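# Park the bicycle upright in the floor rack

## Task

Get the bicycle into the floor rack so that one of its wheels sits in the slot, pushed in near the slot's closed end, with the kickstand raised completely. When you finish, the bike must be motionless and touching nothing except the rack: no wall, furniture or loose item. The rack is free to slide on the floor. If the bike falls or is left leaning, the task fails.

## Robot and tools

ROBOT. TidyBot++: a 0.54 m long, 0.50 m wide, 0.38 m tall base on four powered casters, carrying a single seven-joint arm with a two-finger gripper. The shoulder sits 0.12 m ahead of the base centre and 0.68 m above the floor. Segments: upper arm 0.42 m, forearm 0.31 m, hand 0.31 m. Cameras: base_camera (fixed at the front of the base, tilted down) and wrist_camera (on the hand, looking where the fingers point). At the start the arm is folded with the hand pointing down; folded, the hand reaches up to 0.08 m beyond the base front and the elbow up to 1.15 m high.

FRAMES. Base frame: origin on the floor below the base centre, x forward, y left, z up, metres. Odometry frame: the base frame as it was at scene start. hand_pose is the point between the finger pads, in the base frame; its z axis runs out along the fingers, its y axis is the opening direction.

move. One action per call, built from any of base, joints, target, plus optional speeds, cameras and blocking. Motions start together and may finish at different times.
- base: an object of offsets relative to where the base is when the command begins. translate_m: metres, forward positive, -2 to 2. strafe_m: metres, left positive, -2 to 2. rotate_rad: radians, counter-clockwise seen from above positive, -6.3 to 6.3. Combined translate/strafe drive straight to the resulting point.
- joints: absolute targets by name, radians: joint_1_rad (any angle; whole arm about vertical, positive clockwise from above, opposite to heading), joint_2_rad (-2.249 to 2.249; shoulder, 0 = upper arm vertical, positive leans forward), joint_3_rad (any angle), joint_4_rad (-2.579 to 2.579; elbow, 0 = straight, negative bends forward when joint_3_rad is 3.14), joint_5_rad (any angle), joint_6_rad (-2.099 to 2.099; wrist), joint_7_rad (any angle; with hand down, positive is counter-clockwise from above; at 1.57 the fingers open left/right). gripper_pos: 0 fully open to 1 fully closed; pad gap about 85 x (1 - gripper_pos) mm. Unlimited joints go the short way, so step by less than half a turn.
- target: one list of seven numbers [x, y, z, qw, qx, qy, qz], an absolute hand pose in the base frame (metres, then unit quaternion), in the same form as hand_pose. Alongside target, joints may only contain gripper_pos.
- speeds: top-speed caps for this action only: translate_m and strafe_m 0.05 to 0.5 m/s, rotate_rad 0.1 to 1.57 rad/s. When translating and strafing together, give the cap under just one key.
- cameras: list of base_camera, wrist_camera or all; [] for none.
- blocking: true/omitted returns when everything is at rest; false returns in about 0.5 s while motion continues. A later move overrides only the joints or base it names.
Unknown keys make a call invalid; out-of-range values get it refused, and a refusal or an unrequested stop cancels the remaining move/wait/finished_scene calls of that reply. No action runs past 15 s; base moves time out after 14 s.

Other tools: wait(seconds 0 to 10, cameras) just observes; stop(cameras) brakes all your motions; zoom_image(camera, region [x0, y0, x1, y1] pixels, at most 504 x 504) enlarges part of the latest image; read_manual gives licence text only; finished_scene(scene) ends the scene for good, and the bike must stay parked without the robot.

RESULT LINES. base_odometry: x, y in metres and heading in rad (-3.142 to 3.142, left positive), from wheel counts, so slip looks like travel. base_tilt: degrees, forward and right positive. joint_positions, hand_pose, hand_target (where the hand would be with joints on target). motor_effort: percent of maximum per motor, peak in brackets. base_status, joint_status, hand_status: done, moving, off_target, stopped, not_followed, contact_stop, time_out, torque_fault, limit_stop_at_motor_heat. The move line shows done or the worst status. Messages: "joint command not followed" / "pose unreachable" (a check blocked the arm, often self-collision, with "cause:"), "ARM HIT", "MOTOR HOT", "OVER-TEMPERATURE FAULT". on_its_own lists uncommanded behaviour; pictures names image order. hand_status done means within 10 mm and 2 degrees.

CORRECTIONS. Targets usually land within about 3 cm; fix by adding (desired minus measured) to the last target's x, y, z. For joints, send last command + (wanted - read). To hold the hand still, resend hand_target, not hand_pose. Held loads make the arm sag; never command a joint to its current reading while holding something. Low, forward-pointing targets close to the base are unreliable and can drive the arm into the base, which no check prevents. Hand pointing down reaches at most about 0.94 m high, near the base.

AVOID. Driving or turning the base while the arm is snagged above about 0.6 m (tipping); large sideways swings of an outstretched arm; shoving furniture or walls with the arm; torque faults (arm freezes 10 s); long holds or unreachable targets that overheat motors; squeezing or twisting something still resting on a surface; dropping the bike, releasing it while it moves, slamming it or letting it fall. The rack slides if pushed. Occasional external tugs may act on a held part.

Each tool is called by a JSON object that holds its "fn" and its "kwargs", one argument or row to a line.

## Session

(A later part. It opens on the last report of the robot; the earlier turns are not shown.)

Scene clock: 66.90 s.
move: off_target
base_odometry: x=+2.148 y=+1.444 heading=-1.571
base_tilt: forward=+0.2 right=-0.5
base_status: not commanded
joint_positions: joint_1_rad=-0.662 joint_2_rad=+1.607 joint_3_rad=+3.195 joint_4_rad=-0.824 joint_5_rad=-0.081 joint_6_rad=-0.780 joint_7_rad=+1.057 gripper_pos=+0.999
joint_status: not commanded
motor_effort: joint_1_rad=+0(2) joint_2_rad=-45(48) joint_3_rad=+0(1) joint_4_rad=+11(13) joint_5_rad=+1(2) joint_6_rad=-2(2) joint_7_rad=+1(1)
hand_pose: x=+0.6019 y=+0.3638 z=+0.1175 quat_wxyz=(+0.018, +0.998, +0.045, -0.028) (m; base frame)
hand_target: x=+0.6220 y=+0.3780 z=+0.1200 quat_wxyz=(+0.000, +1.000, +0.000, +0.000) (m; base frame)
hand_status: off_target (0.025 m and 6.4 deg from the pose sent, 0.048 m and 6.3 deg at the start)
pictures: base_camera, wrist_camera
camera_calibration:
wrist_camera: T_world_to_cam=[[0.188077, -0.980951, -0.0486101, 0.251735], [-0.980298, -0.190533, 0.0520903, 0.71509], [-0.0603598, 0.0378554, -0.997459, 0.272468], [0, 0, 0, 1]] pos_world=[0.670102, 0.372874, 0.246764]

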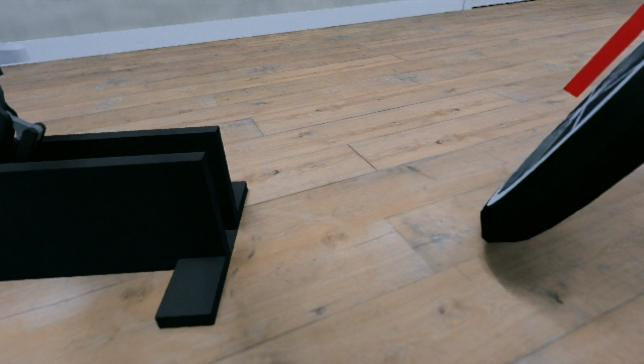

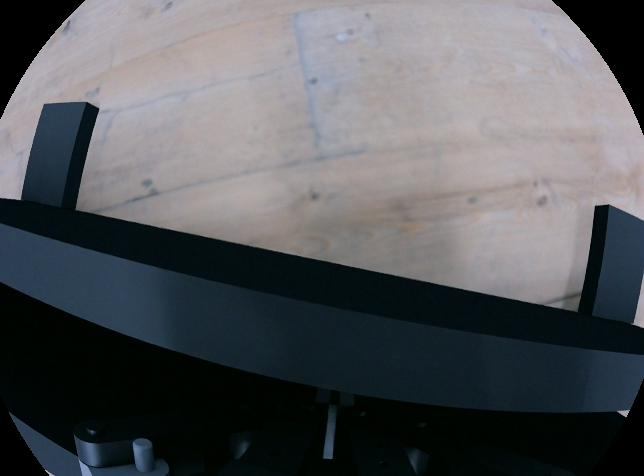

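{"fn": "move", "kwargs": {
  "target": [0.585, 0.386, 0.11, 0, 1, 0, 0]
}}

{"fn": "move", "kwargs": {
  "target": [0.55, 0.386, 0.11, 0, 1, 0, 0]
}}

Scene clock: 70.07 s.
move: off_target
base_odometry: x=+2.148 y=+1.444 heading=-1.571
base_tilt: forward=+0.2 right=-0.5
base_status: not commanded
joint_positions: joint_1_rad=-0.708 joint_2_rad=+1.594 joint_3_rad=+3.207 joint_4_rad=-0.906 joint_5_rad=-0.103 joint_6_rad=-0.685 joint_7_rad=+1.034 gripper_pos=+0.999
joint_status: not commanded
motor_effort: joint_1_rad=+0(2) joint_2_rad=-44(46) joint_3_rad=-1(1) joint_4_rad=+10(12) joint_5_rad=+1(1) joint_6_rad=-1(2) joint_7_rad=+1(1)
hand_pose: x=+0.5813 y=+0.3761 z=+0.1086 quat_wxyz=(+0.013, +0.999, +0.045, -0.016) (m; base frame)
hand_target: x=+0.5850 y=+0.3860 z=+0.1100 quat_wxyz=(+0.000, +1.000, +0.000, +0.000) (m; base frame)
hand_status: off_target (0.011 m and 5.7 deg from the pose sent, 0.029 m and 6.4 deg at the start)
pictures: base_camera, wrist_camera
camera_calibration:
wrist_camera: T_world_to_cam=[[0.190669, -0.980056, -0.0559927, 0.266212], [-0.980977, -0.192346, 0.0262164, 0.701561], [-0.0364635, 0.0499289, -0.998087, 0.24358], [0, 0, 0, 1]] pos_world=[0.646338, 0.383683, 0.239627]

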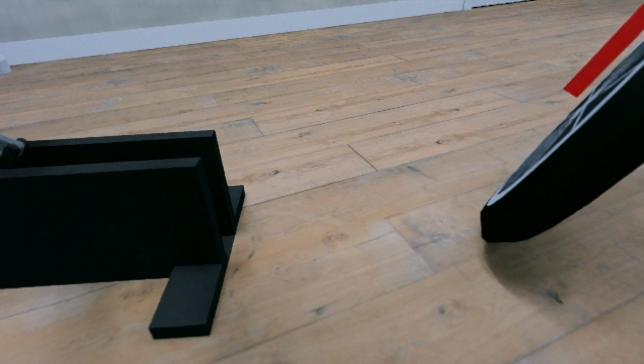

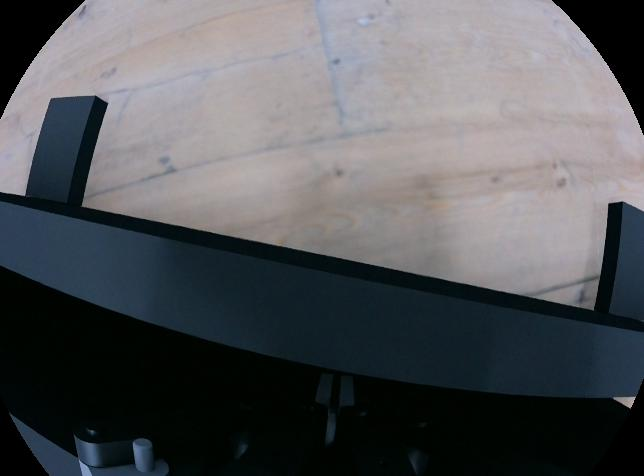

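Scene clock: 71.13 s.
move: off_target
base_odometry: x=+2.148 y=+1.444 heading=-1.571
base_tilt: forward=+0.2 right=-0.5
base_status: not commanded
joint_positions: joint_1_rad=-0.758 joint_2_rad=+1.555 joint_3_rad=+3.217 joint_4_rad=-1.048 joint_5_rad=-0.143 joint_6_rad=-0.589 joint_7_rad=+1.032 gripper_pos=+0.999
joint_status: not commanded
motor_effort: joint_1_rad=+0(2) joint_2_rad=-43(44) joint_3_rad=+0(2) joint_4_rad=+8(10) joint_5_rad=+0(1) joint_6_rad=+0(2) joint_7_rad=+1(1)
hand_pose: x=+0.5438 y=+0.3776 z=+0.1076 quat_wxyz=(+0.013, +0.999, +0.047, -0.019) (m; base frame)
hand_target: x=+0.5500 y=+0.3860 z=+0.1100 quat_wxyz=(+0.000, +1.000, +0.000, +0.000) (m; base frame)
hand_status: off_target (0.011 m and 6.0 deg from the pose sent, 0.033 m and 5.7 deg at the start)
pictures: base_camera, wrist_camera
camera_calibration:
wrist_camera: T_world_to_cam=[[0.194168, -0.979332, -0.0566388, 0.272652], [-0.980093, -0.196109, 0.0309574, 0.665538], [-0.0414249, 0.0495003, -0.997915, 0.243968], [0, 0, 0, 1]] pos_world=[0.609455, 0.385459, 0.238299]

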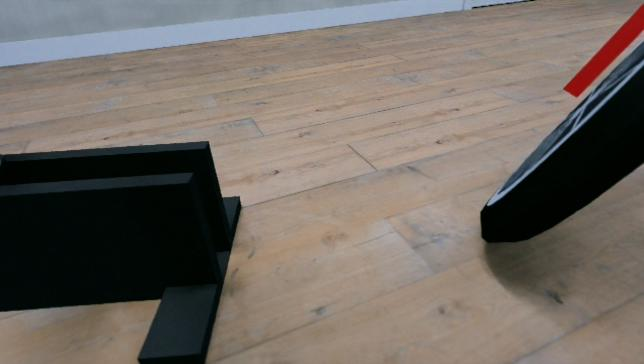

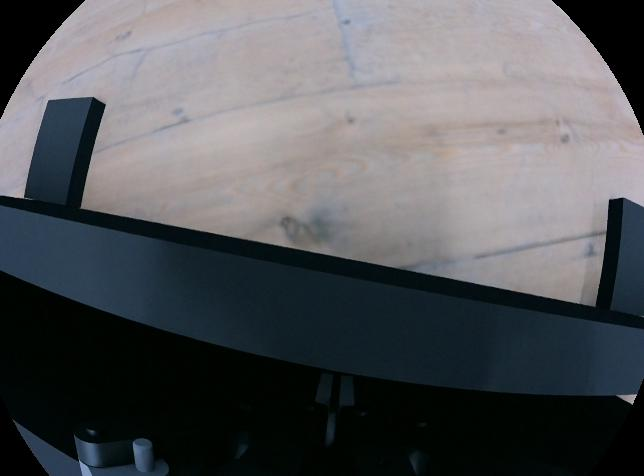

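{"fn": "move", "kwargs": {
  "target": [0.532, 0.386, 0.11, 0, 1, 0, 0]
}}

{"fn": "zoom_image", "kwargs": {
  "camera": "base_camera",
  "region": [0, 100, 644, 364]
}}

Scene clock: 72.97 s.
move: off_target
base_odometry: x=+2.148 y=+1.444 heading=-1.571
base_tilt: forward=+0.2 right=-0.5
base_status: not commanded
joint_positions: joint_1_rad=-0.779 joint_2_rad=+1.536 joint_3_rad=+3.222 joint_4_rad=-1.111 joint_5_rad=-0.165 joint_6_rad=-0.535 joint_7_rad=+1.031 gripper_pos=+0.999
joint_status: not commanded
motor_effort: joint_1_rad=-1(2) joint_2_rad=-42(43) joint_3_rad=-1(1) joint_4_rad=+7(9) joint_5_rad=+0(2) joint_6_rad=-2(2) joint_7_rad=+1(1)
hand_pose: x=+0.5310 y=+0.3781 z=+0.1083 quat_wxyz=(+0.010, +0.999, +0.046, -0.014) (m; base frame)
hand_target: x=+0.5320 y=+0.3860 z=+0.1100 quat_wxyz=(+0.000, +1.000, +0.000, +0.000) (m; base frame)
hand_status: off_target (0.008 m and 5.6 deg from the pose sent, 0.015 m and 6.0 deg at the start)
pictures: base_camera, wrist_camera
camera_calibration:
wrist_camera: T_world_to_cam=[[0.192109, -0.979518, -0.0603181, 0.277265], [-0.980846, -0.193657, 0.0209081, 0.653597], [-0.0321609, 0.0551461, -0.99796, 0.237086], [0, 0, 0, 1]] pos_world=[0.595438, 0.385085, 0.239661]

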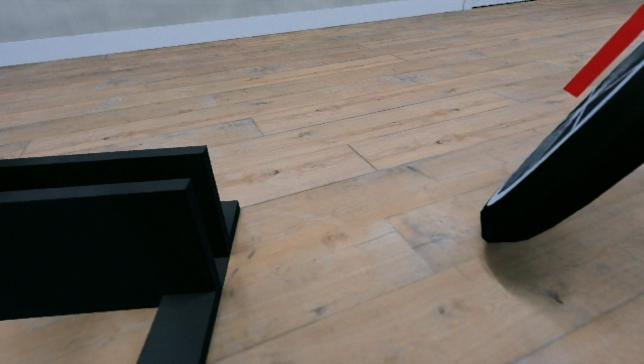

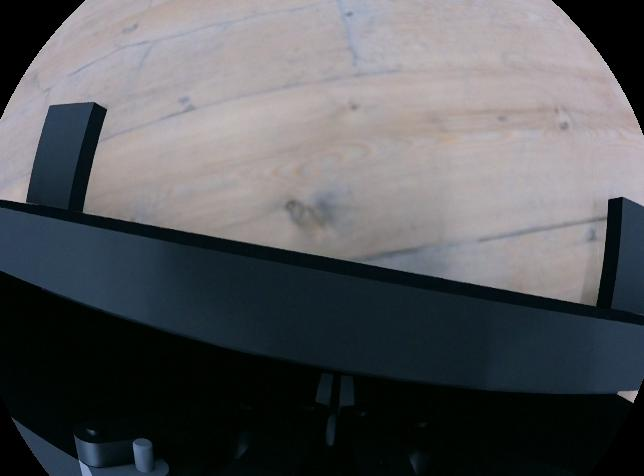

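Region (0, 100, 644, 364) is 644x264 pixels. A region can be at most 504 by 504 pixels.

{"fn": "move", "kwargs": {
  "target": [0.56, 0.386, 0.13, 0, 1, 0, 0],
  "cameras": []
}}

{"fn": "move", "kwargs": {
  "target": [0.56, 0.386, 0.3, 0, 1, 0, 0],
  "cameras": ["base_camera"]
}}

{"fn": "move", "kwargs": {
  "joints": {"joint_1_rad": 0, "joint_2_rad": -0.1, "joint_3_rad": 3.14, "joint_4_rad": -1.3, "joint_5_rad": 0, "joint_6_rad": -1.6, "joint_7_rad": 1.57, "gripper_pos": 0.3}
}}

Scene clock: 74.77 s.
move: off_target
base_odometry: x=+2.148 y=+1.444 heading=-1.571
base_tilt: forward=+0.2 right=-0.6
base_status: not commanded
joint_positions: joint_1_rad=-0.769 joint_2_rad=+1.519 joint_3_rad=+3.222 joint_4_rad=-1.090 joint_5_rad=-0.165 joint_6_rad=-0.547 joint_7_rad=+1.031 gripper_pos=+0.999
joint_status: not commanded
motor_effort: joint_1_rad=+1(1) joint_2_rad=-42(45) joint_3_rad=+0(1) joint_4_rad=+8(10) joint_5_rad=+0(1) joint_6_rad=+0(1) joint_7_rad=+1(1)
hand_pose: x=+0.5476 y=+0.3873 z=+0.1212 quat_wxyz=(+0.001, +0.999, +0.042, -0.005) (m; base frame)
hand_target: x=+0.5600 y=+0.3860 z=+0.1300 quat_wxyz=(+0.000, +1.000, +0.000, +0.000) (m; base frame)
hand_status: off_target (0.015 m and 4.8 deg from the pose sent, 0.037 m and 5.6 deg at the start)
pictures: none
No camera images: "cameras" was empty.

Scene clock: 76.50 s.
move: off_target
base_odometry: x=+2.148 y=+1.444 heading=-1.571
base_tilt: forward=+0.2 right=-0.5
base_status: not commanded
joint_positions: joint_1_rad=-0.769 joint_2_rad=+1.154 joint_3_rad=+3.222 joint_4_rad=-1.273 joint_5_rad=-0.157 joint_6_rad=-0.642 joint_7_rad=+1.012 gripper_pos=+0.999
joint_status: not commanded
motor_effort: joint_1_rad=+1(2) joint_2_rad=-43(48) joint_3_rad=+1(2) joint_4_rad=+12(13) joint_5_rad=+0(2) joint_6_rad=+1(2) joint_7_rad=+1(1)
hand_pose: x=+0.5736 y=+0.4155 z=+0.3045 quat_wxyz=(-0.033, +0.999, +0.029, +0.024) (m; base frame)
hand_target: x=+0.5600 y=+0.3860 z=+0.3000 quat_wxyz=(+0.000, +1.000, +0.000, +0.000) (m; base frame)
hand_status: off_target (0.033 m and 5.8 deg from the pose sent, 0.179 m and 4.8 deg at the start)
pictures: base_camera

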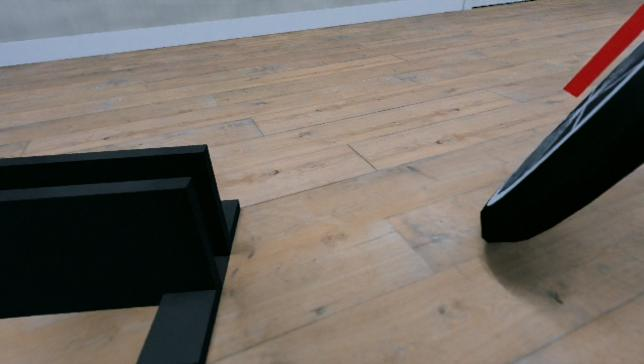

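Scene clock: 79.03 s.
move: done
base_odometry: x=+2.148 y=+1.444 heading=-1.571
base_tilt: forward=+0.2 right=-0.5
base_status: not commanded
joint_positions: joint_1_rad=-0.013 joint_2_rad=-0.097 joint_3_rad=+3.164 joint_4_rad=-1.277 joint_5_rad=-0.037 joint_6_rad=-1.540 joint_7_rad=+1.494 gripper_pos=+0.300
joint_status: all done
motor_effort: joint_1_rad=-1(3) joint_2_rad=-12(47) joint_3_rad=+0(2) joint_4_rad=+18(20) joint_5_rad=+0(2) joint_6_rad=+4(4) joint_7_rad=+1(2)
hand_pose: x=+0.4968 y=+0.0088 z=+0.9365 quat_wxyz=(-0.026, +0.977, -0.039, +0.209) (m; base frame)
hand_target: x=+0.4743 y=+0.0019 z=+0.9211 quat_wxyz=(+0.000, +0.985, +0.000, +0.170) (m; base frame)
hand_status: not commanded
pictures: base_camera, wrist_camera
camera_calibration:
wrist_camera: T_world_to_cam=[[0.0610808, -0.993623, -0.0947791, 0.0695165], [-0.907843, -0.0158393, -0.419011, 0.905408], [0.414838, 0.111638, -0.903021, 0.771376], [0, 0, 0, 1]] pos_world=[0.497726, -0.00270077, 1.08253]

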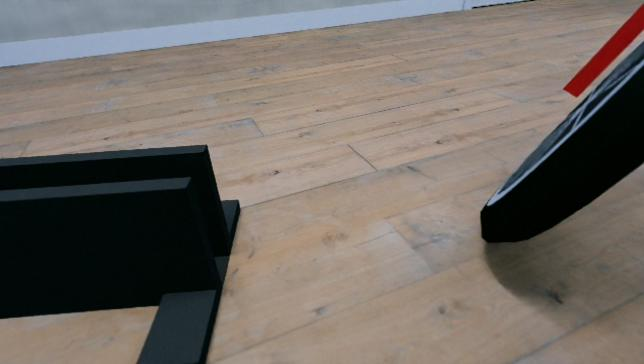

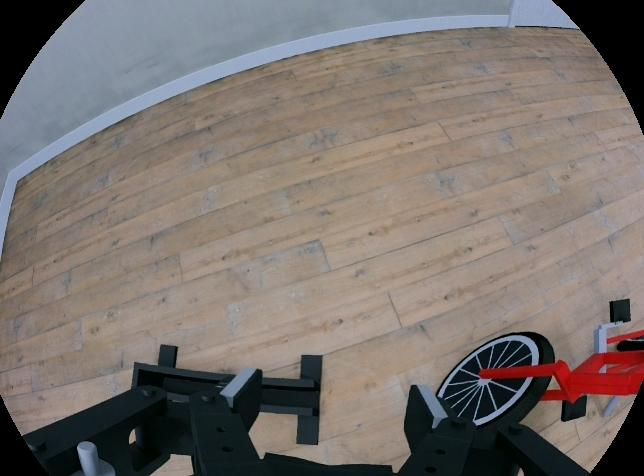

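{"fn": "move", "kwargs": {
  "base": {"strafe_m": -0.45},
  "joints": {"joint_1_rad": 0, "joint_2_rad": -0.3, "joint_3_rad": 3.14, "joint_4_rad": -1.7, "joint_5_rad": 0, "joint_6_rad": -1.4, "joint_7_rad": 1.57}
}}

Scene clock: 83.70 s.
move: done
base_odometry: x=+1.698 y=+1.444 heading=-1.571
base_tilt: forward=+0.2 right=-0.5
base_status: done
joint_positions: joint_1_rad=-0.009 joint_2_rad=-0.288 joint_3_rad=+3.157 joint_4_rad=-1.674 joint_5_rad=-0.030 joint_6_rad=-1.458 joint_7_rad=+1.497 gripper_pos=+0.300
joint_status: all done
motor_effort: joint_1_rad=+0(2) joint_2_rad=-6(14) joint_3_rad=+1(2) joint_4_rad=+20(20) joint_5_rad=+1(2) joint_6_rad=+3(4) joint_7_rad=+1(2)
hand_pose: x=+0.4001 y=+0.0084 z=+0.8454 quat_wxyz=(-0.022, +0.988, -0.039, +0.147) (m; base frame)
hand_target: x=+0.4087 y=+0.0019 z=+0.8439 quat_wxyz=(+0.000, +0.985, +0.000, +0.170) (m; base frame)
hand_status: not commanded
pictures: base_camera, wrist_camera
camera_calibration:
wrist_camera: T_world_to_cam=[[0.0508068, -0.993847, -0.0984215, 0.0735997], [-0.952853, -0.0187191, -0.302855, 0.699226], [0.29915, 0.109168, -0.947941, 0.813553], [0, 0, 0, 1]] pos_world=[0.419146, -0.00257838, 0.990208]

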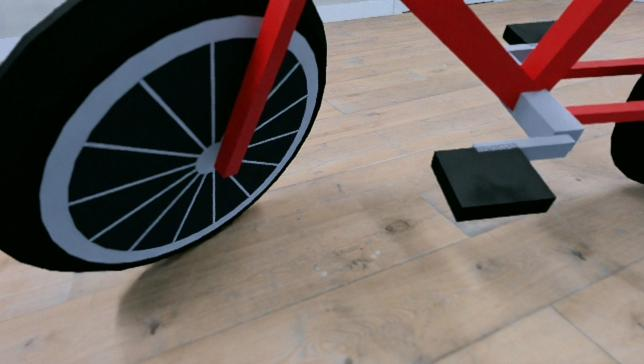

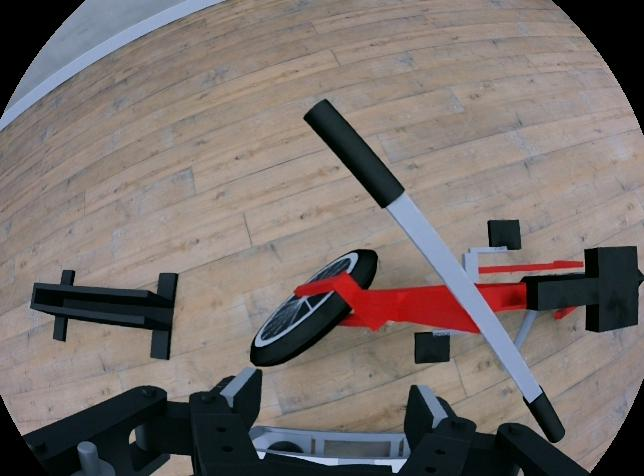

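{"fn": "move", "kwargs": {
  "target": [0.487, -0.085, 0.80, 0, 0.948, 0.317, 0]
}}

Scene clock: 87.53 s.
move: off_target
base_odometry: x=+1.698 y=+1.444 heading=-1.571
base_tilt: forward=+0.2 right=-0.5
base_status: not commanded
joint_positions: joint_1_rad=+0.175 joint_2_rad=+0.148 joint_3_rad=+3.173 joint_4_rad=-1.394 joint_5_rad=-0.030 joint_6_rad=-1.556 joint_7_rad=+2.380 gripper_pos=+0.300
joint_status: not commanded
motor_effort: joint_1_rad=+0(2) joint_2_rad=-21(23) joint_3_rad=+0(1) joint_4_rad=+18(20) joint_5_rad=+0(1) joint_6_rad=+1(4) joint_7_rad=+1(1)
hand_pose: x=+0.5033 y=-0.0688 z=+0.7962 quat_wxyz=(+0.000, +0.955, +0.297, +0.026) (m; base frame)
hand_target: x=+0.4870 y=-0.0850 z=+0.8000 quat_wxyz=(+0.000, +0.948, +0.317, +0.000) (m; base frame)
hand_status: off_target (0.023 m and 3.8 deg from the pose sent, 0.135 m and 44.8 deg at the start)
pictures: base_camera, wrist_camera
camera_calibration:
wrist_camera: T_world_to_cam=[[0.651084, -0.756845, -0.057228, -0.331794], [-0.758983, -0.648626, -0.0568327, 0.444435], [0.005894, 0.0804379, -0.996742, 0.928923], [0, 0, 0, 1]] pos_world=[0.547869, -0.0375655, 0.932167]

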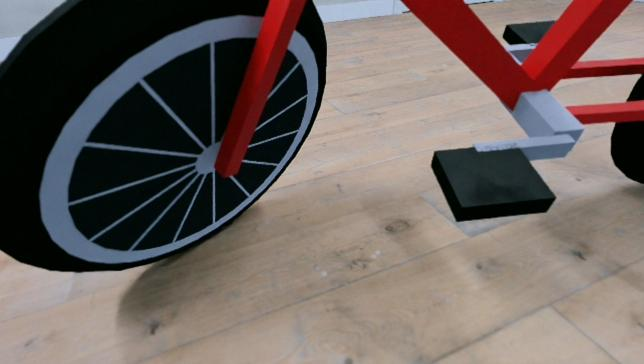

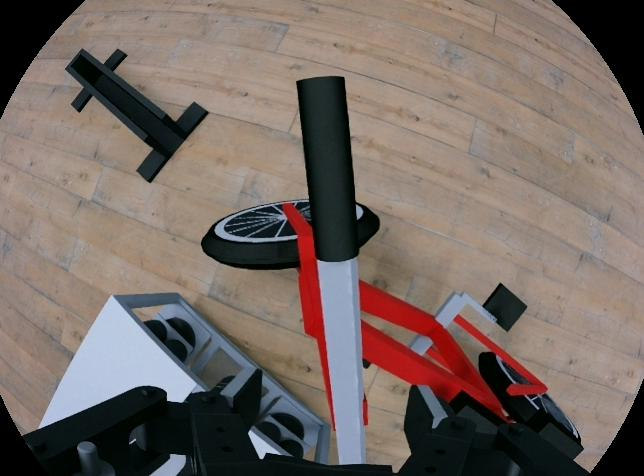

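{"fn": "move", "kwargs": {
  "target": [0.475, -0.108, 0.745, 0, 0.940, 0.342, 0]
}}

Scene clock: 90.43 s.
move: off_target
base_odometry: x=+1.698 y=+1.444 heading=-1.571
base_tilt: forward=+0.2 right=-0.5
base_status: not commanded
joint_positions: joint_1_rad=+0.226 joint_2_rad=+0.148 joint_3_rad=+3.191 joint_4_rad=-1.540 joint_5_rad=-0.030 joint_6_rad=-1.491 joint_7_rad=+2.503 gripper_pos=+0.300
joint_status: not commanded
motor_effort: joint_1_rad=+0(2) joint_2_rad=-20(22) joint_3_rad=+0(1) joint_4_rad=+17(19) joint_5_rad=+0(1) joint_6_rad=+0(1) joint_7_rad=+1(1)
hand_pose: x=+0.4716 y=-0.0878 z=+0.7504 quat_wxyz=(-0.020, +0.947, +0.321, -0.009) (m; base frame)
hand_target: x=+0.4750 y=-0.1080 z=+0.7450 quat_wxyz=(+0.000, +0.940, +0.342, +0.000) (m; base frame)
hand_status: off_target (0.021 m and 3.5 deg from the pose sent, 0.070 m and 6.2 deg at the start)
pictures: base_camera, wrist_camera
camera_calibration:
wrist_camera: T_world_to_cam=[[0.682491, -0.721047, -0.119571, -0.293111], [-0.727071, -0.686486, -0.0102885, 0.352159], [-0.0746651, 0.0939582, -0.992772, 0.921156], [0, 0, 0, 1]] pos_world=[0.524869, -0.0561452, 0.883074]

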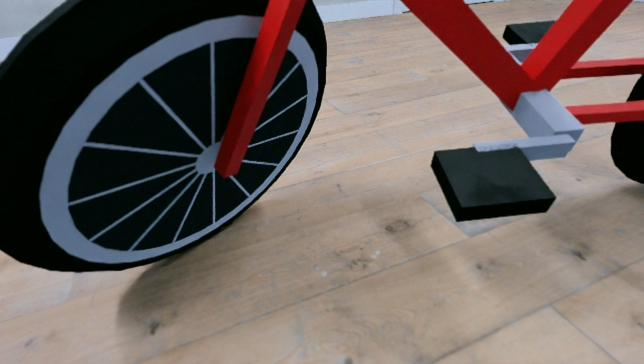

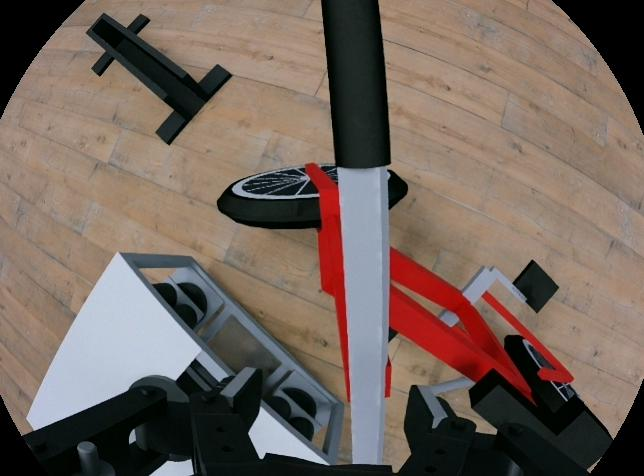

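{"fn": "move", "kwargs": {
  "target": [0.485, -0.124, 0.70, 0, 0.940, 0.342, 0]
}}

Scene clock: 92.20 s.
move: off_target
base_odometry: x=+1.698 y=+1.444 heading=-1.571
base_tilt: forward=+0.2 right=-0.5
base_status: not commanded
joint_positions: joint_1_rad=+0.286 joint_2_rad=+0.197 joint_3_rad=+3.191 joint_4_rad=-1.619 joint_5_rad=-0.030 joint_6_rad=-1.361 joint_7_rad=+2.535 gripper_pos=+0.300
joint_status: not commanded
motor_effort: joint_1_rad=+1(2) joint_2_rad=-22(24) joint_3_rad=+0(1) joint_4_rad=+17(19) joint_5_rad=+0(1) joint_6_rad=+0(1) joint_7_rad=+1(1)
hand_pose: x=+0.4785 y=-0.1139 z=+0.7072 quat_wxyz=(-0.018, +0.952, +0.306, -0.008) (m; base frame)
hand_target: x=+0.4850 y=-0.1240 z=+0.7000 quat_wxyz=(+0.000, +0.940, +0.342, +0.000) (m; base frame)
hand_status: off_target (0.014 m and 4.9 deg from the pose sent, 0.063 m and 3.5 deg at the start)
pictures: base_camera, wrist_camera
camera_calibration:
wrist_camera: T_world_to_cam=[[0.659247, -0.742876, -0.116313, -0.315426], [-0.748687, -0.662849, -0.00992915, 0.351632], [-0.0697215, 0.0936275, -0.993163, 0.879083], [0, 0, 0, 1]] pos_world=[0.532497, -0.0835496, 0.839876]

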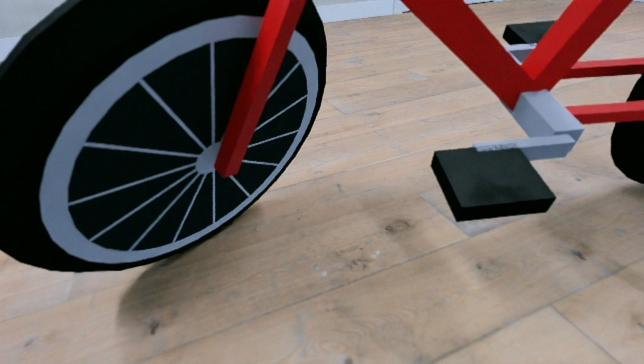

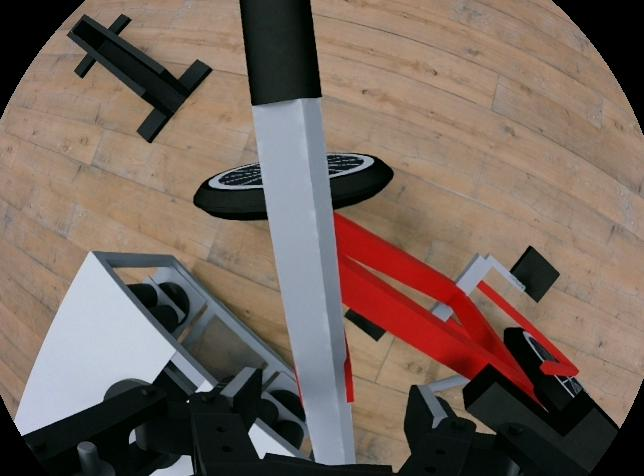

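{"fn": "move", "kwargs": {
  "target": [0.485, -0.124, 0.675, 0, 0.924, 0.383, 0]
}}

Scene clock: 93.27 s.
move: off_target
base_odometry: x=+1.698 y=+1.444 heading=-1.571
base_tilt: forward=+0.2 right=-0.5
base_status: not commanded
joint_positions: joint_1_rad=+0.303 joint_2_rad=+0.209 joint_3_rad=+3.180 joint_4_rad=-1.679 joint_5_rad=-0.030 joint_6_rad=-1.282 joint_7_rad=+2.619 gripper_pos=+0.300
joint_status: not commanded
motor_effort: joint_1_rad=+0(1) joint_2_rad=-22(23) joint_3_rad=+0(0) joint_4_rad=+17(18) joint_5_rad=+0(1) joint_6_rad=-1(1) joint_7_rad=+1(1)
hand_pose: x=+0.4785 y=-0.1164 z=+0.6842 quat_wxyz=(-0.017, +0.939, +0.342, -0.004) (m; base frame)
hand_target: x=+0.4850 y=-0.1240 z=+0.6750 quat_wxyz=(+0.000, +0.924, +0.383, +0.000) (m; base frame)
hand_status: off_target (0.014 m and 5.4 deg from the pose sent, 0.034 m and 9.7 deg at the start)
pictures: base_camera, wrist_camera
camera_calibration:
wrist_camera: T_world_to_cam=[[0.715348, -0.689951, -0.11066, -0.344546], [-0.695481, -0.718341, -0.0170886, 0.32269], [-0.0677011, 0.0891861, -0.993711, 0.855395], [0, 0, 0, 1]] pos_world=[0.528807, -0.0822074, 0.817402]

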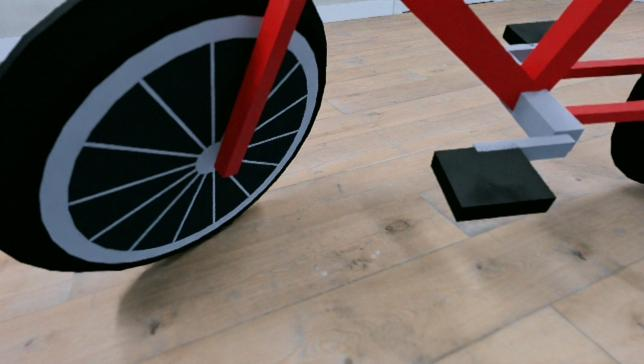

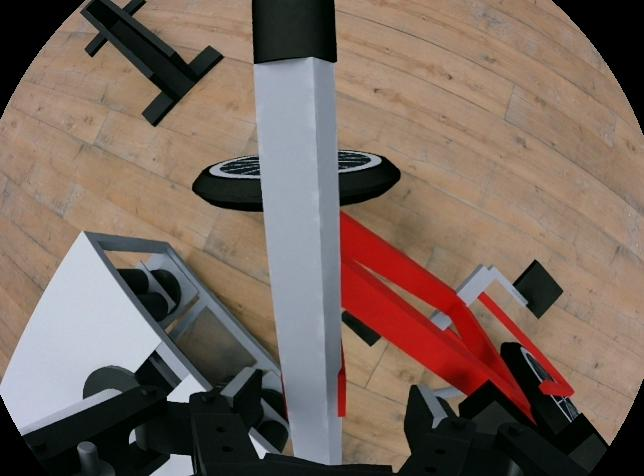

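{"fn": "move", "kwargs": {
  "target": [0.480, -0.118, 0.675, 0, 0.924, 0.383, 0],
  "cameras": []
}}

{"fn": "move", "kwargs": {
  "joints": {"gripper_pos": 0.65}
}}

{"fn": "move", "kwargs": {
  "joints": {"gripper_pos": 1.0}
}}

Scene clock: 94.43 s.
move: off_target
base_odometry: x=+1.698 y=+1.444 heading=-1.571
base_tilt: forward=+0.2 right=-0.5
base_status: not commanded
joint_positions: joint_1_rad=+0.301 joint_2_rad=+0.206 joint_3_rad=+3.180 joint_4_rad=-1.698 joint_5_rad=-0.030 joint_6_rad=-1.277 joint_7_rad=+2.619 gripper_pos=+0.300
joint_status: not commanded
motor_effort: joint_1_rad=+0(1) joint_2_rad=-22(23) joint_3_rad=+0(0) joint_4_rad=+16(18) joint_5_rad=+0(2) joint_6_rad=-1(1) joint_7_rad=+1(1)
hand_pose: x=+0.4728 y=-0.1136 z=+0.6798 quat_wxyz=(-0.020, +0.939, +0.343, -0.008) (m; base frame)
hand_target: x=+0.4800 y=-0.1180 z=+0.6750 quat_wxyz=(+0.000, +0.924, +0.383, +0.000) (m; base frame)
hand_status: off_target (0.010 m and 5.5 deg from the pose sent, 0.009 m and 5.4 deg at the start)
pictures: none
No camera images: "cameras" was empty.

Scene clock: 95.17 s.
move: done
base_odometry: x=+1.698 y=+1.444 heading=-1.571
base_tilt: forward=+0.2 right=-0.5
base_status: not commanded
joint_positions: joint_1_rad=+0.301 joint_2_rad=+0.206 joint_3_rad=+3.178 joint_4_rad=-1.702 joint_5_rad=-0.030 joint_6_rad=-1.276 joint_7_rad=+2.619 gripper_pos=+0.650
joint_status: all done
motor_effort: joint_1_rad=+0(2) joint_2_rad=-21(23) joint_3_rad=+0(2) joint_4_rad=+17(19) joint_5_rad=+1(3) joint_6_rad=+1(4) joint_7_rad=+1(1)
hand_pose: x=+0.4716 y=-0.1124 z=+0.6787 quat_wxyz=(-0.022, +0.939, +0.344, -0.010) (m; base frame)
hand_target: x=+0.4800 y=-0.1180 z=+0.6750 quat_wxyz=(+0.000, +0.924, +0.383, +0.000) (m; base frame)
hand_status: not commanded
pictures: base_camera, wrist_camera
camera_calibration:
wrist_camera: T_world_to_cam=[[0.716535, -0.686492, -0.123718, -0.328756], [-0.692801, -0.721036, -0.0115674, 0.315359], [-0.0812639, 0.0940001, -0.99225, 0.855052], [0, 0, 0, 1]] pos_world=[0.523532, -0.0786782, 0.811401]

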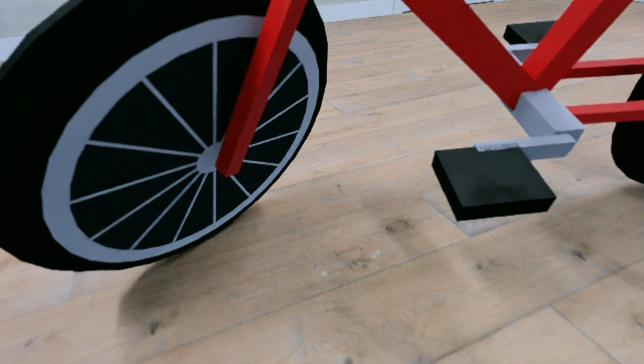

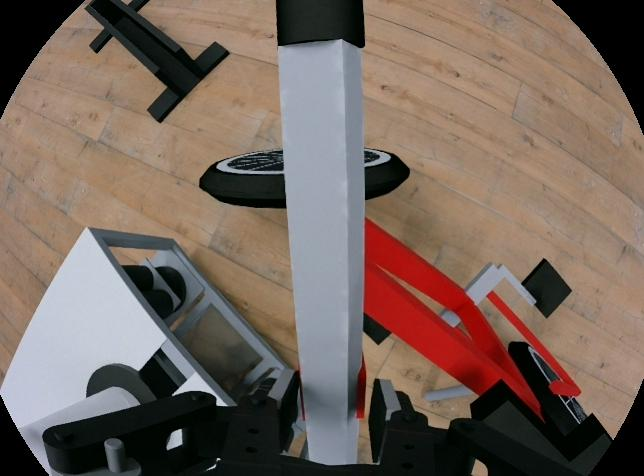

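Scene clock: 95.90 s.
move: off_target
base_odometry: x=+1.698 y=+1.444 heading=-1.571
base_tilt: forward=+0.2 right=-0.5
base_status: not commanded
joint_positions: joint_1_rad=+0.301 joint_2_rad=+0.197 joint_3_rad=+3.177 joint_4_rad=-1.705 joint_5_rad=-0.028 joint_6_rad=-1.276 joint_7_rad=+2.619 gripper_pos=+0.763
joint_status: gripper_pos off_target (ended at +0.763, target +1.000)
motor_effort: joint_1_rad=+1(3) joint_2_rad=-20(23) joint_3_rad=+1(2) joint_4_rad=+17(22) joint_5_rad=+0(3) joint_6_rad=+1(4) joint_7_rad=+0(1)
hand_pose: x=+0.4705 y=-0.1124 z=+0.6811 quat_wxyz=(-0.019, +0.938, +0.345, -0.008) (m; base frame)
hand_target: x=+0.4800 y=-0.1180 z=+0.6750 quat_wxyz=(+0.000, +0.924, +0.383, +0.000) (m; base frame)
hand_status: not commanded
pictures: base_camera, wrist_camera
camera_calibration:
wrist_camera: T_world_to_cam=[[0.718379, -0.685647, -0.11756, -0.332586], [-0.691436, -0.722332, -0.0123187, 0.31431], [-0.0764711, 0.0901347, -0.992989, 0.855129], [0, 0, 0, 1]] pos_world=[0.521641, -0.0780771, 0.813908]

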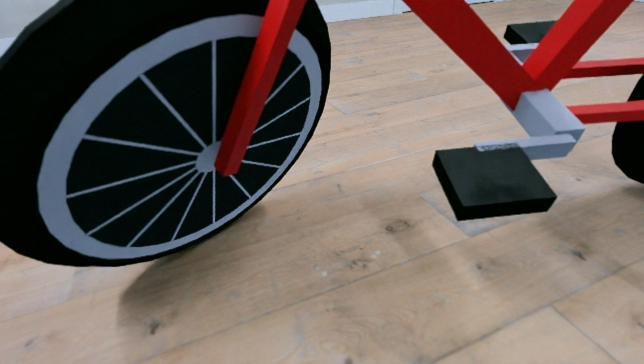

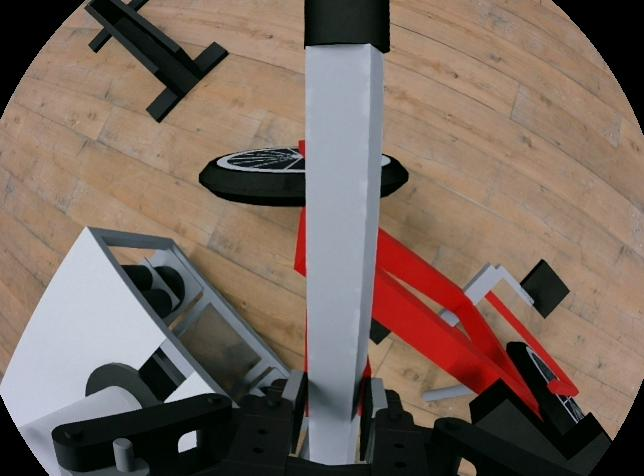

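{"fn": "move", "kwargs": {
  "target": [0.480, -0.118, 0.678, 0, 0.974, 0.225, 0]
}}

Scene clock: 97.33 s.
move: off_target
base_odometry: x=+1.698 y=+1.444 heading=-1.571
base_tilt: forward=+0.2 right=-0.5
base_status: not commanded
joint_positions: joint_1_rad=+0.277 joint_2_rad=+0.186 joint_3_rad=+3.199 joint_4_rad=-1.705 joint_5_rad=-0.022 joint_6_rad=-1.277 joint_7_rad=+2.398 gripper_pos=+0.819
joint_status: not commanded
on_its_own: gripper_pos moved +0.056 toward your old target +1.000
motor_effort: joint_1_rad=+0(2) joint_2_rad=-18(22) joint_3_rad=+0(1) joint_4_rad=+16(20) joint_5_rad=+0(4) joint_6_rad=+2(6) joint_7_rad=+0(1)
hand_pose: x=+0.4701 y=-0.1132 z=+0.6850 quat_wxyz=(-0.011, +0.970, +0.241, -0.008) (m; base frame)
hand_target: x=+0.4800 y=-0.1180 z=+0.6780 quat_wxyz=(+0.000, +0.974, +0.225, +0.000) (m; base frame)
hand_status: off_target (0.013 m and 2.5 deg from the pose sent, 0.011 m and 14.5 deg at the start)
pictures: base_camera, wrist_camera
camera_calibration:
wrist_camera: T_world_to_cam=[[0.553613, -0.826308, -0.103577, -0.28048], [-0.830907, -0.556407, -0.00228706, 0.390988], [-0.055741, 0.0873286, -0.994619, 0.85015], [0, 0, 0, 1]] pos_world=[0.52754, -0.0884569, 0.817418]

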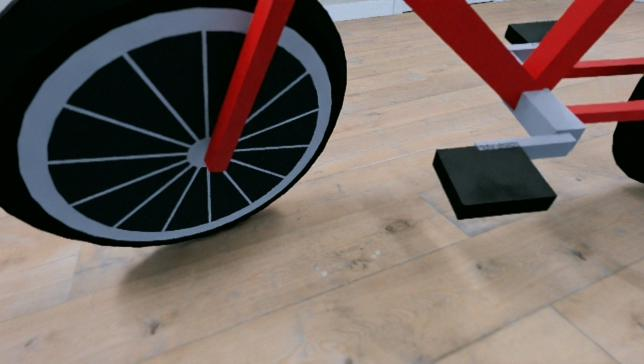

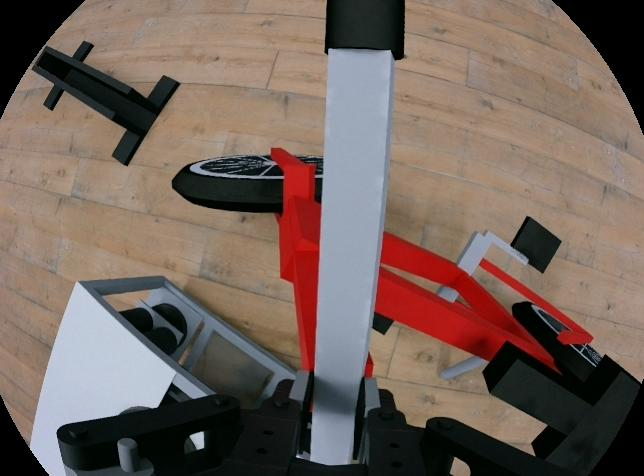

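{"fn": "move", "kwargs": {
  "target": [0.480, -0.118, 0.678, 0, 0.9976, 0.070, 0]
}}

Scene clock: 98.53 s.
move: off_target
base_odometry: x=+1.698 y=+1.444 heading=-1.571
base_tilt: forward=+0.2 right=-0.5
base_status: not commanded
joint_positions: joint_1_rad=+0.247 joint_2_rad=+0.184 joint_3_rad=+3.229 joint_4_rad=-1.703 joint_5_rad=-0.022 joint_6_rad=-1.273 joint_7_rad=+2.125 gripper_pos=+0.819
joint_status: not commanded
motor_effort: joint_1_rad=+0(1) joint_2_rad=-17(20) joint_3_rad=-1(1) joint_4_rad=+15(18) joint_5_rad=-3(3) joint_6_rad=+2(4) joint_7_rad=-2(2)
hand_pose: x=+0.4726 y=-0.1136 z=+0.6866 quat_wxyz=(-0.006, +0.994, +0.107, -0.007) (m; base frame)
hand_target: x=+0.4800 y=-0.1180 z=+0.6780 quat_wxyz=(+0.000, +0.998, +0.070, +0.000) (m; base frame)
hand_status: off_target (0.012 m and 4.4 deg from the pose sent, 0.013 m and 19.9 deg at the start)
pictures: base_camera, wrist_camera
camera_calibration:
wrist_camera: T_world_to_cam=[[0.311506, -0.945899, -0.0907719, -0.18994], [-0.9498, -0.312856, 0.00068386, 0.474641], [-0.0290454, 0.0860022, -0.995871, 0.840037], [0, 0, 0, 1]] pos_world=[0.534381, -0.103414, 0.819003]

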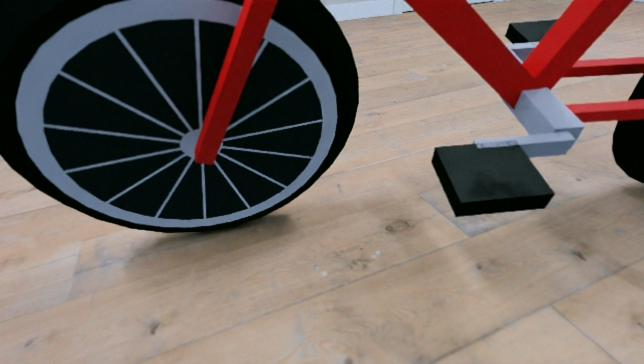

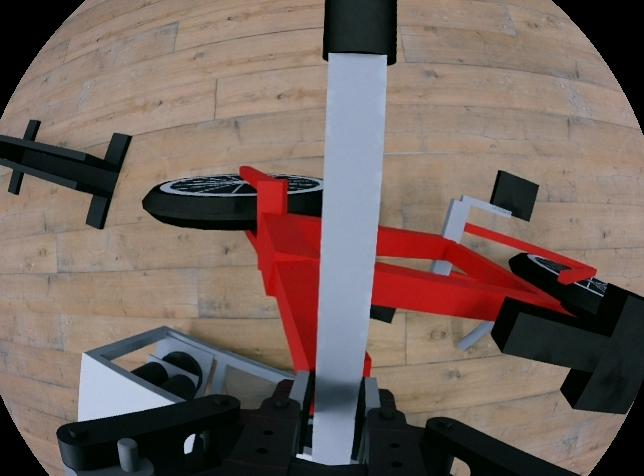

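{"fn": "move", "kwargs": {
  "target": [0.480, -0.118, 0.678, 0, 0.9998, -0.017, 0]
}}

Scene clock: 99.70 s.
move: off_target
base_odometry: x=+1.698 y=+1.444 heading=-1.571
base_tilt: forward=+0.2 right=-0.5
base_status: not commanded
joint_positions: joint_1_rad=+0.227 joint_2_rad=+0.182 joint_3_rad=+3.248 joint_4_rad=-1.701 joint_5_rad=-0.022 joint_6_rad=-1.266 joint_7_rad=+1.951 gripper_pos=+0.819
joint_status: not commanded
motor_effort: joint_1_rad=+1(1) joint_2_rad=-18(18) joint_3_rad=+0(0) joint_4_rad=+16(17) joint_5_rad=-1(3) joint_6_rad=+2(4) joint_7_rad=-1(3)
hand_pose: x=+0.4753 y=-0.1146 z=+0.6879 quat_wxyz=(-0.002, +1.000, +0.021, -0.003) (m; base frame)
hand_target: x=+0.4800 y=-0.1180 z=+0.6780 quat_wxyz=(+0.000, +1.000, -0.017, +0.000) (m; base frame)
hand_status: off_target (0.011 m and 4.3 deg from the pose sent, 0.012 m and 14.3 deg at the start)
pictures: base_camera, wrist_camera
camera_calibration:
wrist_camera: T_world_to_cam=[[0.143767, -0.986307, -0.0808018, -0.123387], [-0.989589, -0.143834, -0.00502116, 0.51916], [-0.00666965, 0.0806825, -0.996718, 0.830799], [0, 0, 0, 1]] pos_world=[0.537035, -0.114055, 0.820709]

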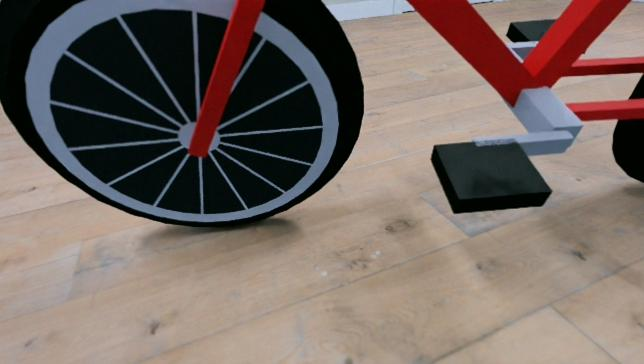

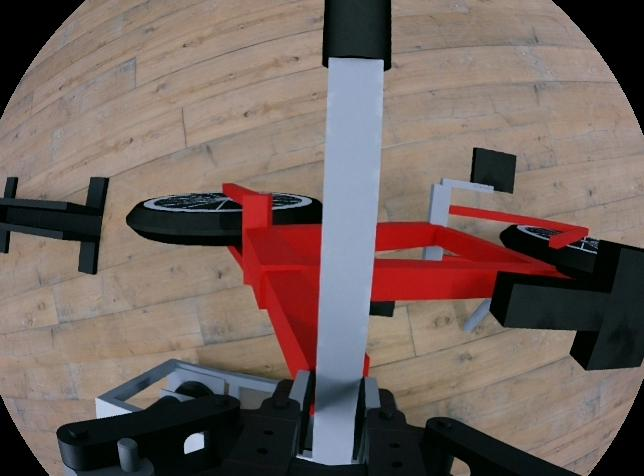

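{"fn": "move", "kwargs": {
  "base": {"strafe_m": 0.15},
  "speeds": {"strafe_m": 0.1}
}}

{"fn": "zoom_image", "kwargs": {
  "camera": "base_camera",
  "region": [0, 60, 400, 364]
}}

Scene clock: 107.70 s.
move: done
base_odometry: x=+1.848 y=+1.444 heading=-1.572
base_tilt: forward=+0.2 right=-0.6
base_status: done
joint_positions: joint_1_rad=+0.226 joint_2_rad=+0.176 joint_3_rad=+3.278 joint_4_rad=-1.705 joint_5_rad=+0.002 joint_6_rad=-1.252 joint_7_rad=+1.951 gripper_pos=+0.849
joint_status: not commanded
motor_effort: joint_1_rad=-1(6) joint_2_rad=-17(20) joint_3_rad=-1(6) joint_4_rad=+19(22) joint_5_rad=-3(9) joint_6_rad=+7(10) joint_7_rad=-1(2)
hand_pose: x=+0.4724 y=-0.1323 z=+0.6893 quat_wxyz=(+0.014, +1.000, +0.010, +0.000) (m; base frame)
hand_target: x=+0.4800 y=-0.1180 z=+0.6780 quat_wxyz=(+0.000, +1.000, -0.017, +0.000) (m; base frame)
hand_status: not commanded
pictures: base_camera, wrist_camera
camera_calibration:
wrist_camera: T_world_to_cam=[[0.123945, -0.991092, -0.0487349, -0.153657], [-0.992289, -0.123745, -0.00711459, 0.519099], [0.00102049, 0.0492409, -0.998786, 0.827204], [0, 0, 0, 1]] pos_world=[0.533297, -0.128784, 0.822405]

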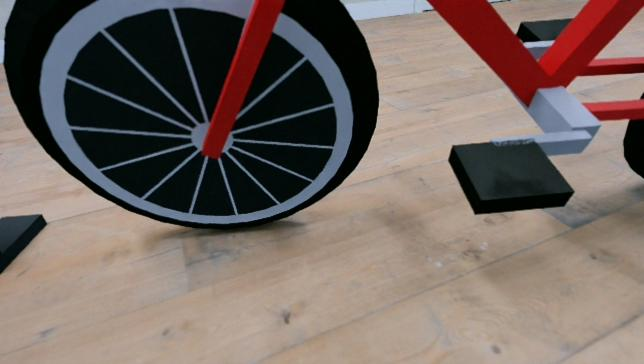

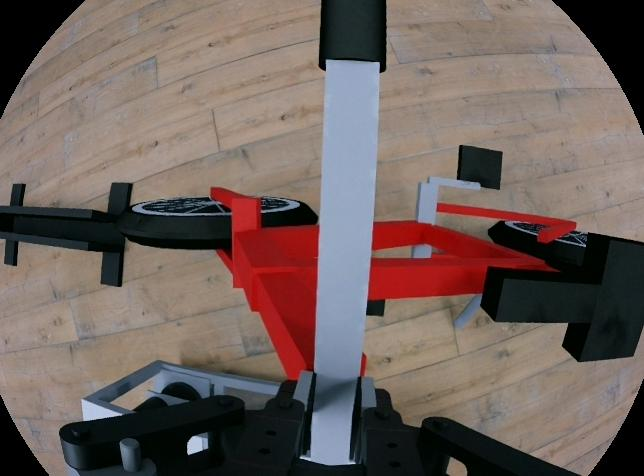

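Scaled by 1.260.

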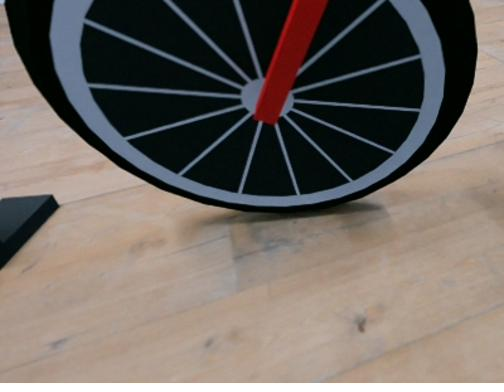

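{"fn": "move", "kwargs": {
  "target": [0.525, -0.132, 0.685, 0, 1, -0.017, 0]
}}

Scene clock: 113.47 s.
move: off_target
base_odometry: x=+1.848 y=+1.444 heading=-1.572
base_tilt: forward=+0.2 right=-0.5
base_status: not commanded
joint_positions: joint_1_rad=+0.245 joint_2_rad=+0.259 joint_3_rad=+3.274 joint_4_rad=-1.574 joint_5_rad=+0.002 joint_6_rad=-1.314 joint_7_rad=+1.951 gripper_pos=+0.849
joint_status: not commanded
motor_effort: joint_1_rad=-2(3) joint_2_rad=-19(20) joint_3_rad=-2(2) joint_4_rad=+19(23) joint_5_rad=-2(5) joint_6_rad=+8(11) joint_7_rad=+0(1)
hand_pose: x=+0.5025 y=-0.1486 z=+0.6963 quat_wxyz=(+0.016, +1.000, +0.004, -0.008) (m; base frame)
hand_target: x=+0.5250 y=-0.1320 z=+0.6850 quat_wxyz=(+0.000, +1.000, -0.017, +0.000) (m; base frame)
hand_status: off_target (0.030 m and 3.2 deg from the pose sent, 0.053 m and 3.5 deg at the start)
pictures: base_camera, wrist_camera
camera_calibration:
wrist_camera: T_world_to_cam=[[0.110781, -0.992774, -0.0461158, -0.168676], [-0.993739, -0.111326, 0.00942131, 0.538095], [-0.0144871, 0.0447834, -0.998892, 0.842213], [0, 0, 0, 1]] pos_world=[0.565614, -0.14527, 0.828431]

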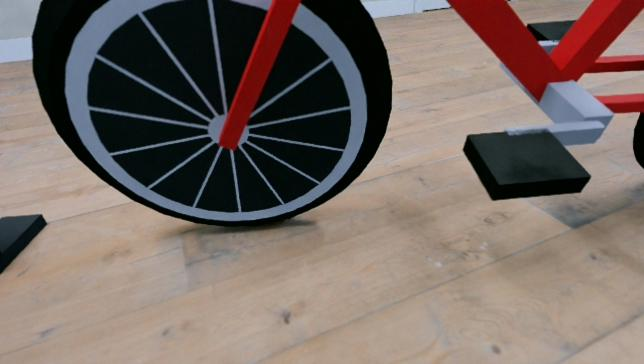

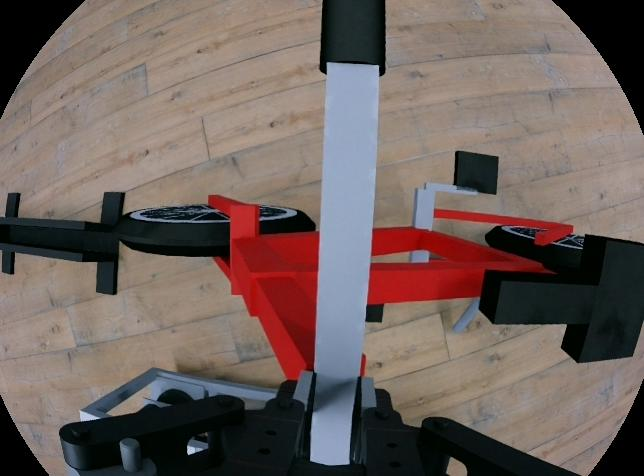

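{"fn": "move", "kwargs": {
  "target": [0.485, -0.132, 0.68, 0, 1, 0, 0],
  "cameras": []
}}

{"fn": "move", "kwargs": {
  "joints": {"gripper_pos": 0.65}
}}

Scene clock: 122.60 s.
move: off_target
base_odometry: x=+1.848 y=+1.444 heading=-1.572
base_tilt: forward=+0.2 right=-0.5
base_status: not commanded
joint_positions: joint_1_rad=+0.253 joint_2_rad=+0.201 joint_3_rad=+3.274 joint_4_rad=-1.664 joint_5_rad=+0.000 joint_6_rad=-1.301 joint_7_rad=+1.951 gripper_pos=+0.870
joint_status: not commanded
motor_effort: joint_1_rad=-1(4) joint_2_rad=-16(22) joint_3_rad=-1(4) joint_4_rad=+15(22) joint_5_rad=-2(6) joint_6_rad=+4(9) joint_7_rad=+0(1)
hand_pose: x=+0.4711 y=-0.1399 z=+0.6919 quat_wxyz=(+0.008, +1.000, -0.001, -0.015) (m; base frame)
hand_target: x=+0.4850 y=-0.1320 z=+0.6800 quat_wxyz=(+0.000, +1.000, +0.000, +0.000) (m; base frame)
hand_status: off_target (0.020 m and 2.0 deg from the pose sent, 0.029 m and 2.1 deg at the start)
pictures: none
No camera images: "cameras" was empty.

Scene clock: 123.50 s.
move: done
base_odometry: x=+1.848 y=+1.444 heading=-1.572
base_tilt: forward=+0.2 right=-0.5
base_status: not commanded
joint_positions: joint_1_rad=+0.247 joint_2_rad=+0.209 joint_3_rad=+3.274 joint_4_rad=-1.673 joint_5_rad=-0.017 joint_6_rad=-1.285 joint_7_rad=+1.951 gripper_pos=+0.650
joint_status: all done
motor_effort: joint_1_rad=+1(3) joint_2_rad=-21(23) joint_3_rad=+1(2) joint_4_rad=+17(19) joint_5_rad=+1(3) joint_6_rad=+2(4) joint_7_rad=+1(1)
hand_pose: x=+0.4752 y=-0.1336 z=+0.6864 quat_wxyz=(+0.001, +1.000, -0.001, -0.012) (m; base frame)
hand_target: x=+0.4850 y=-0.1320 z=+0.6800 quat_wxyz=(+0.000, +1.000, +0.000, +0.000) (m; base frame)
hand_status: not commanded
pictures: base_camera, wrist_camera
camera_calibration:
wrist_camera: T_world_to_cam=[[0.100228, -0.991945, -0.0774603, -0.12459], [-0.994697, -0.101703, 0.0153363, 0.510411], [-0.0230908, 0.0755123, -0.996877, 0.838069], [0, 0, 0, 1]] pos_world=[0.539543, -0.13496, 0.817974]

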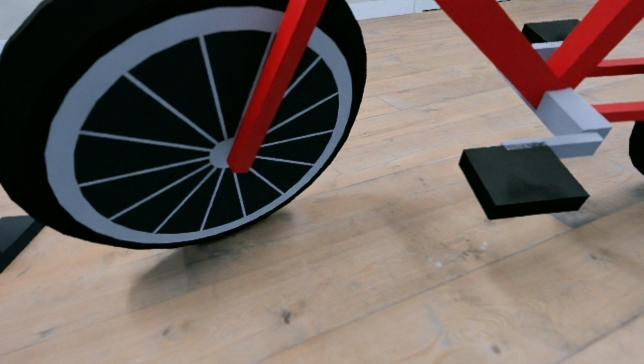

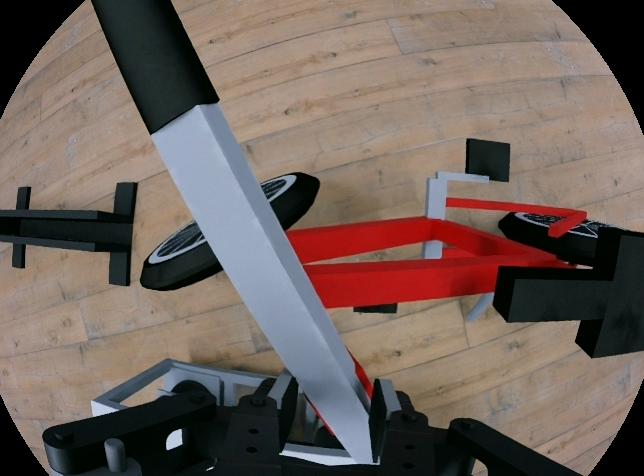

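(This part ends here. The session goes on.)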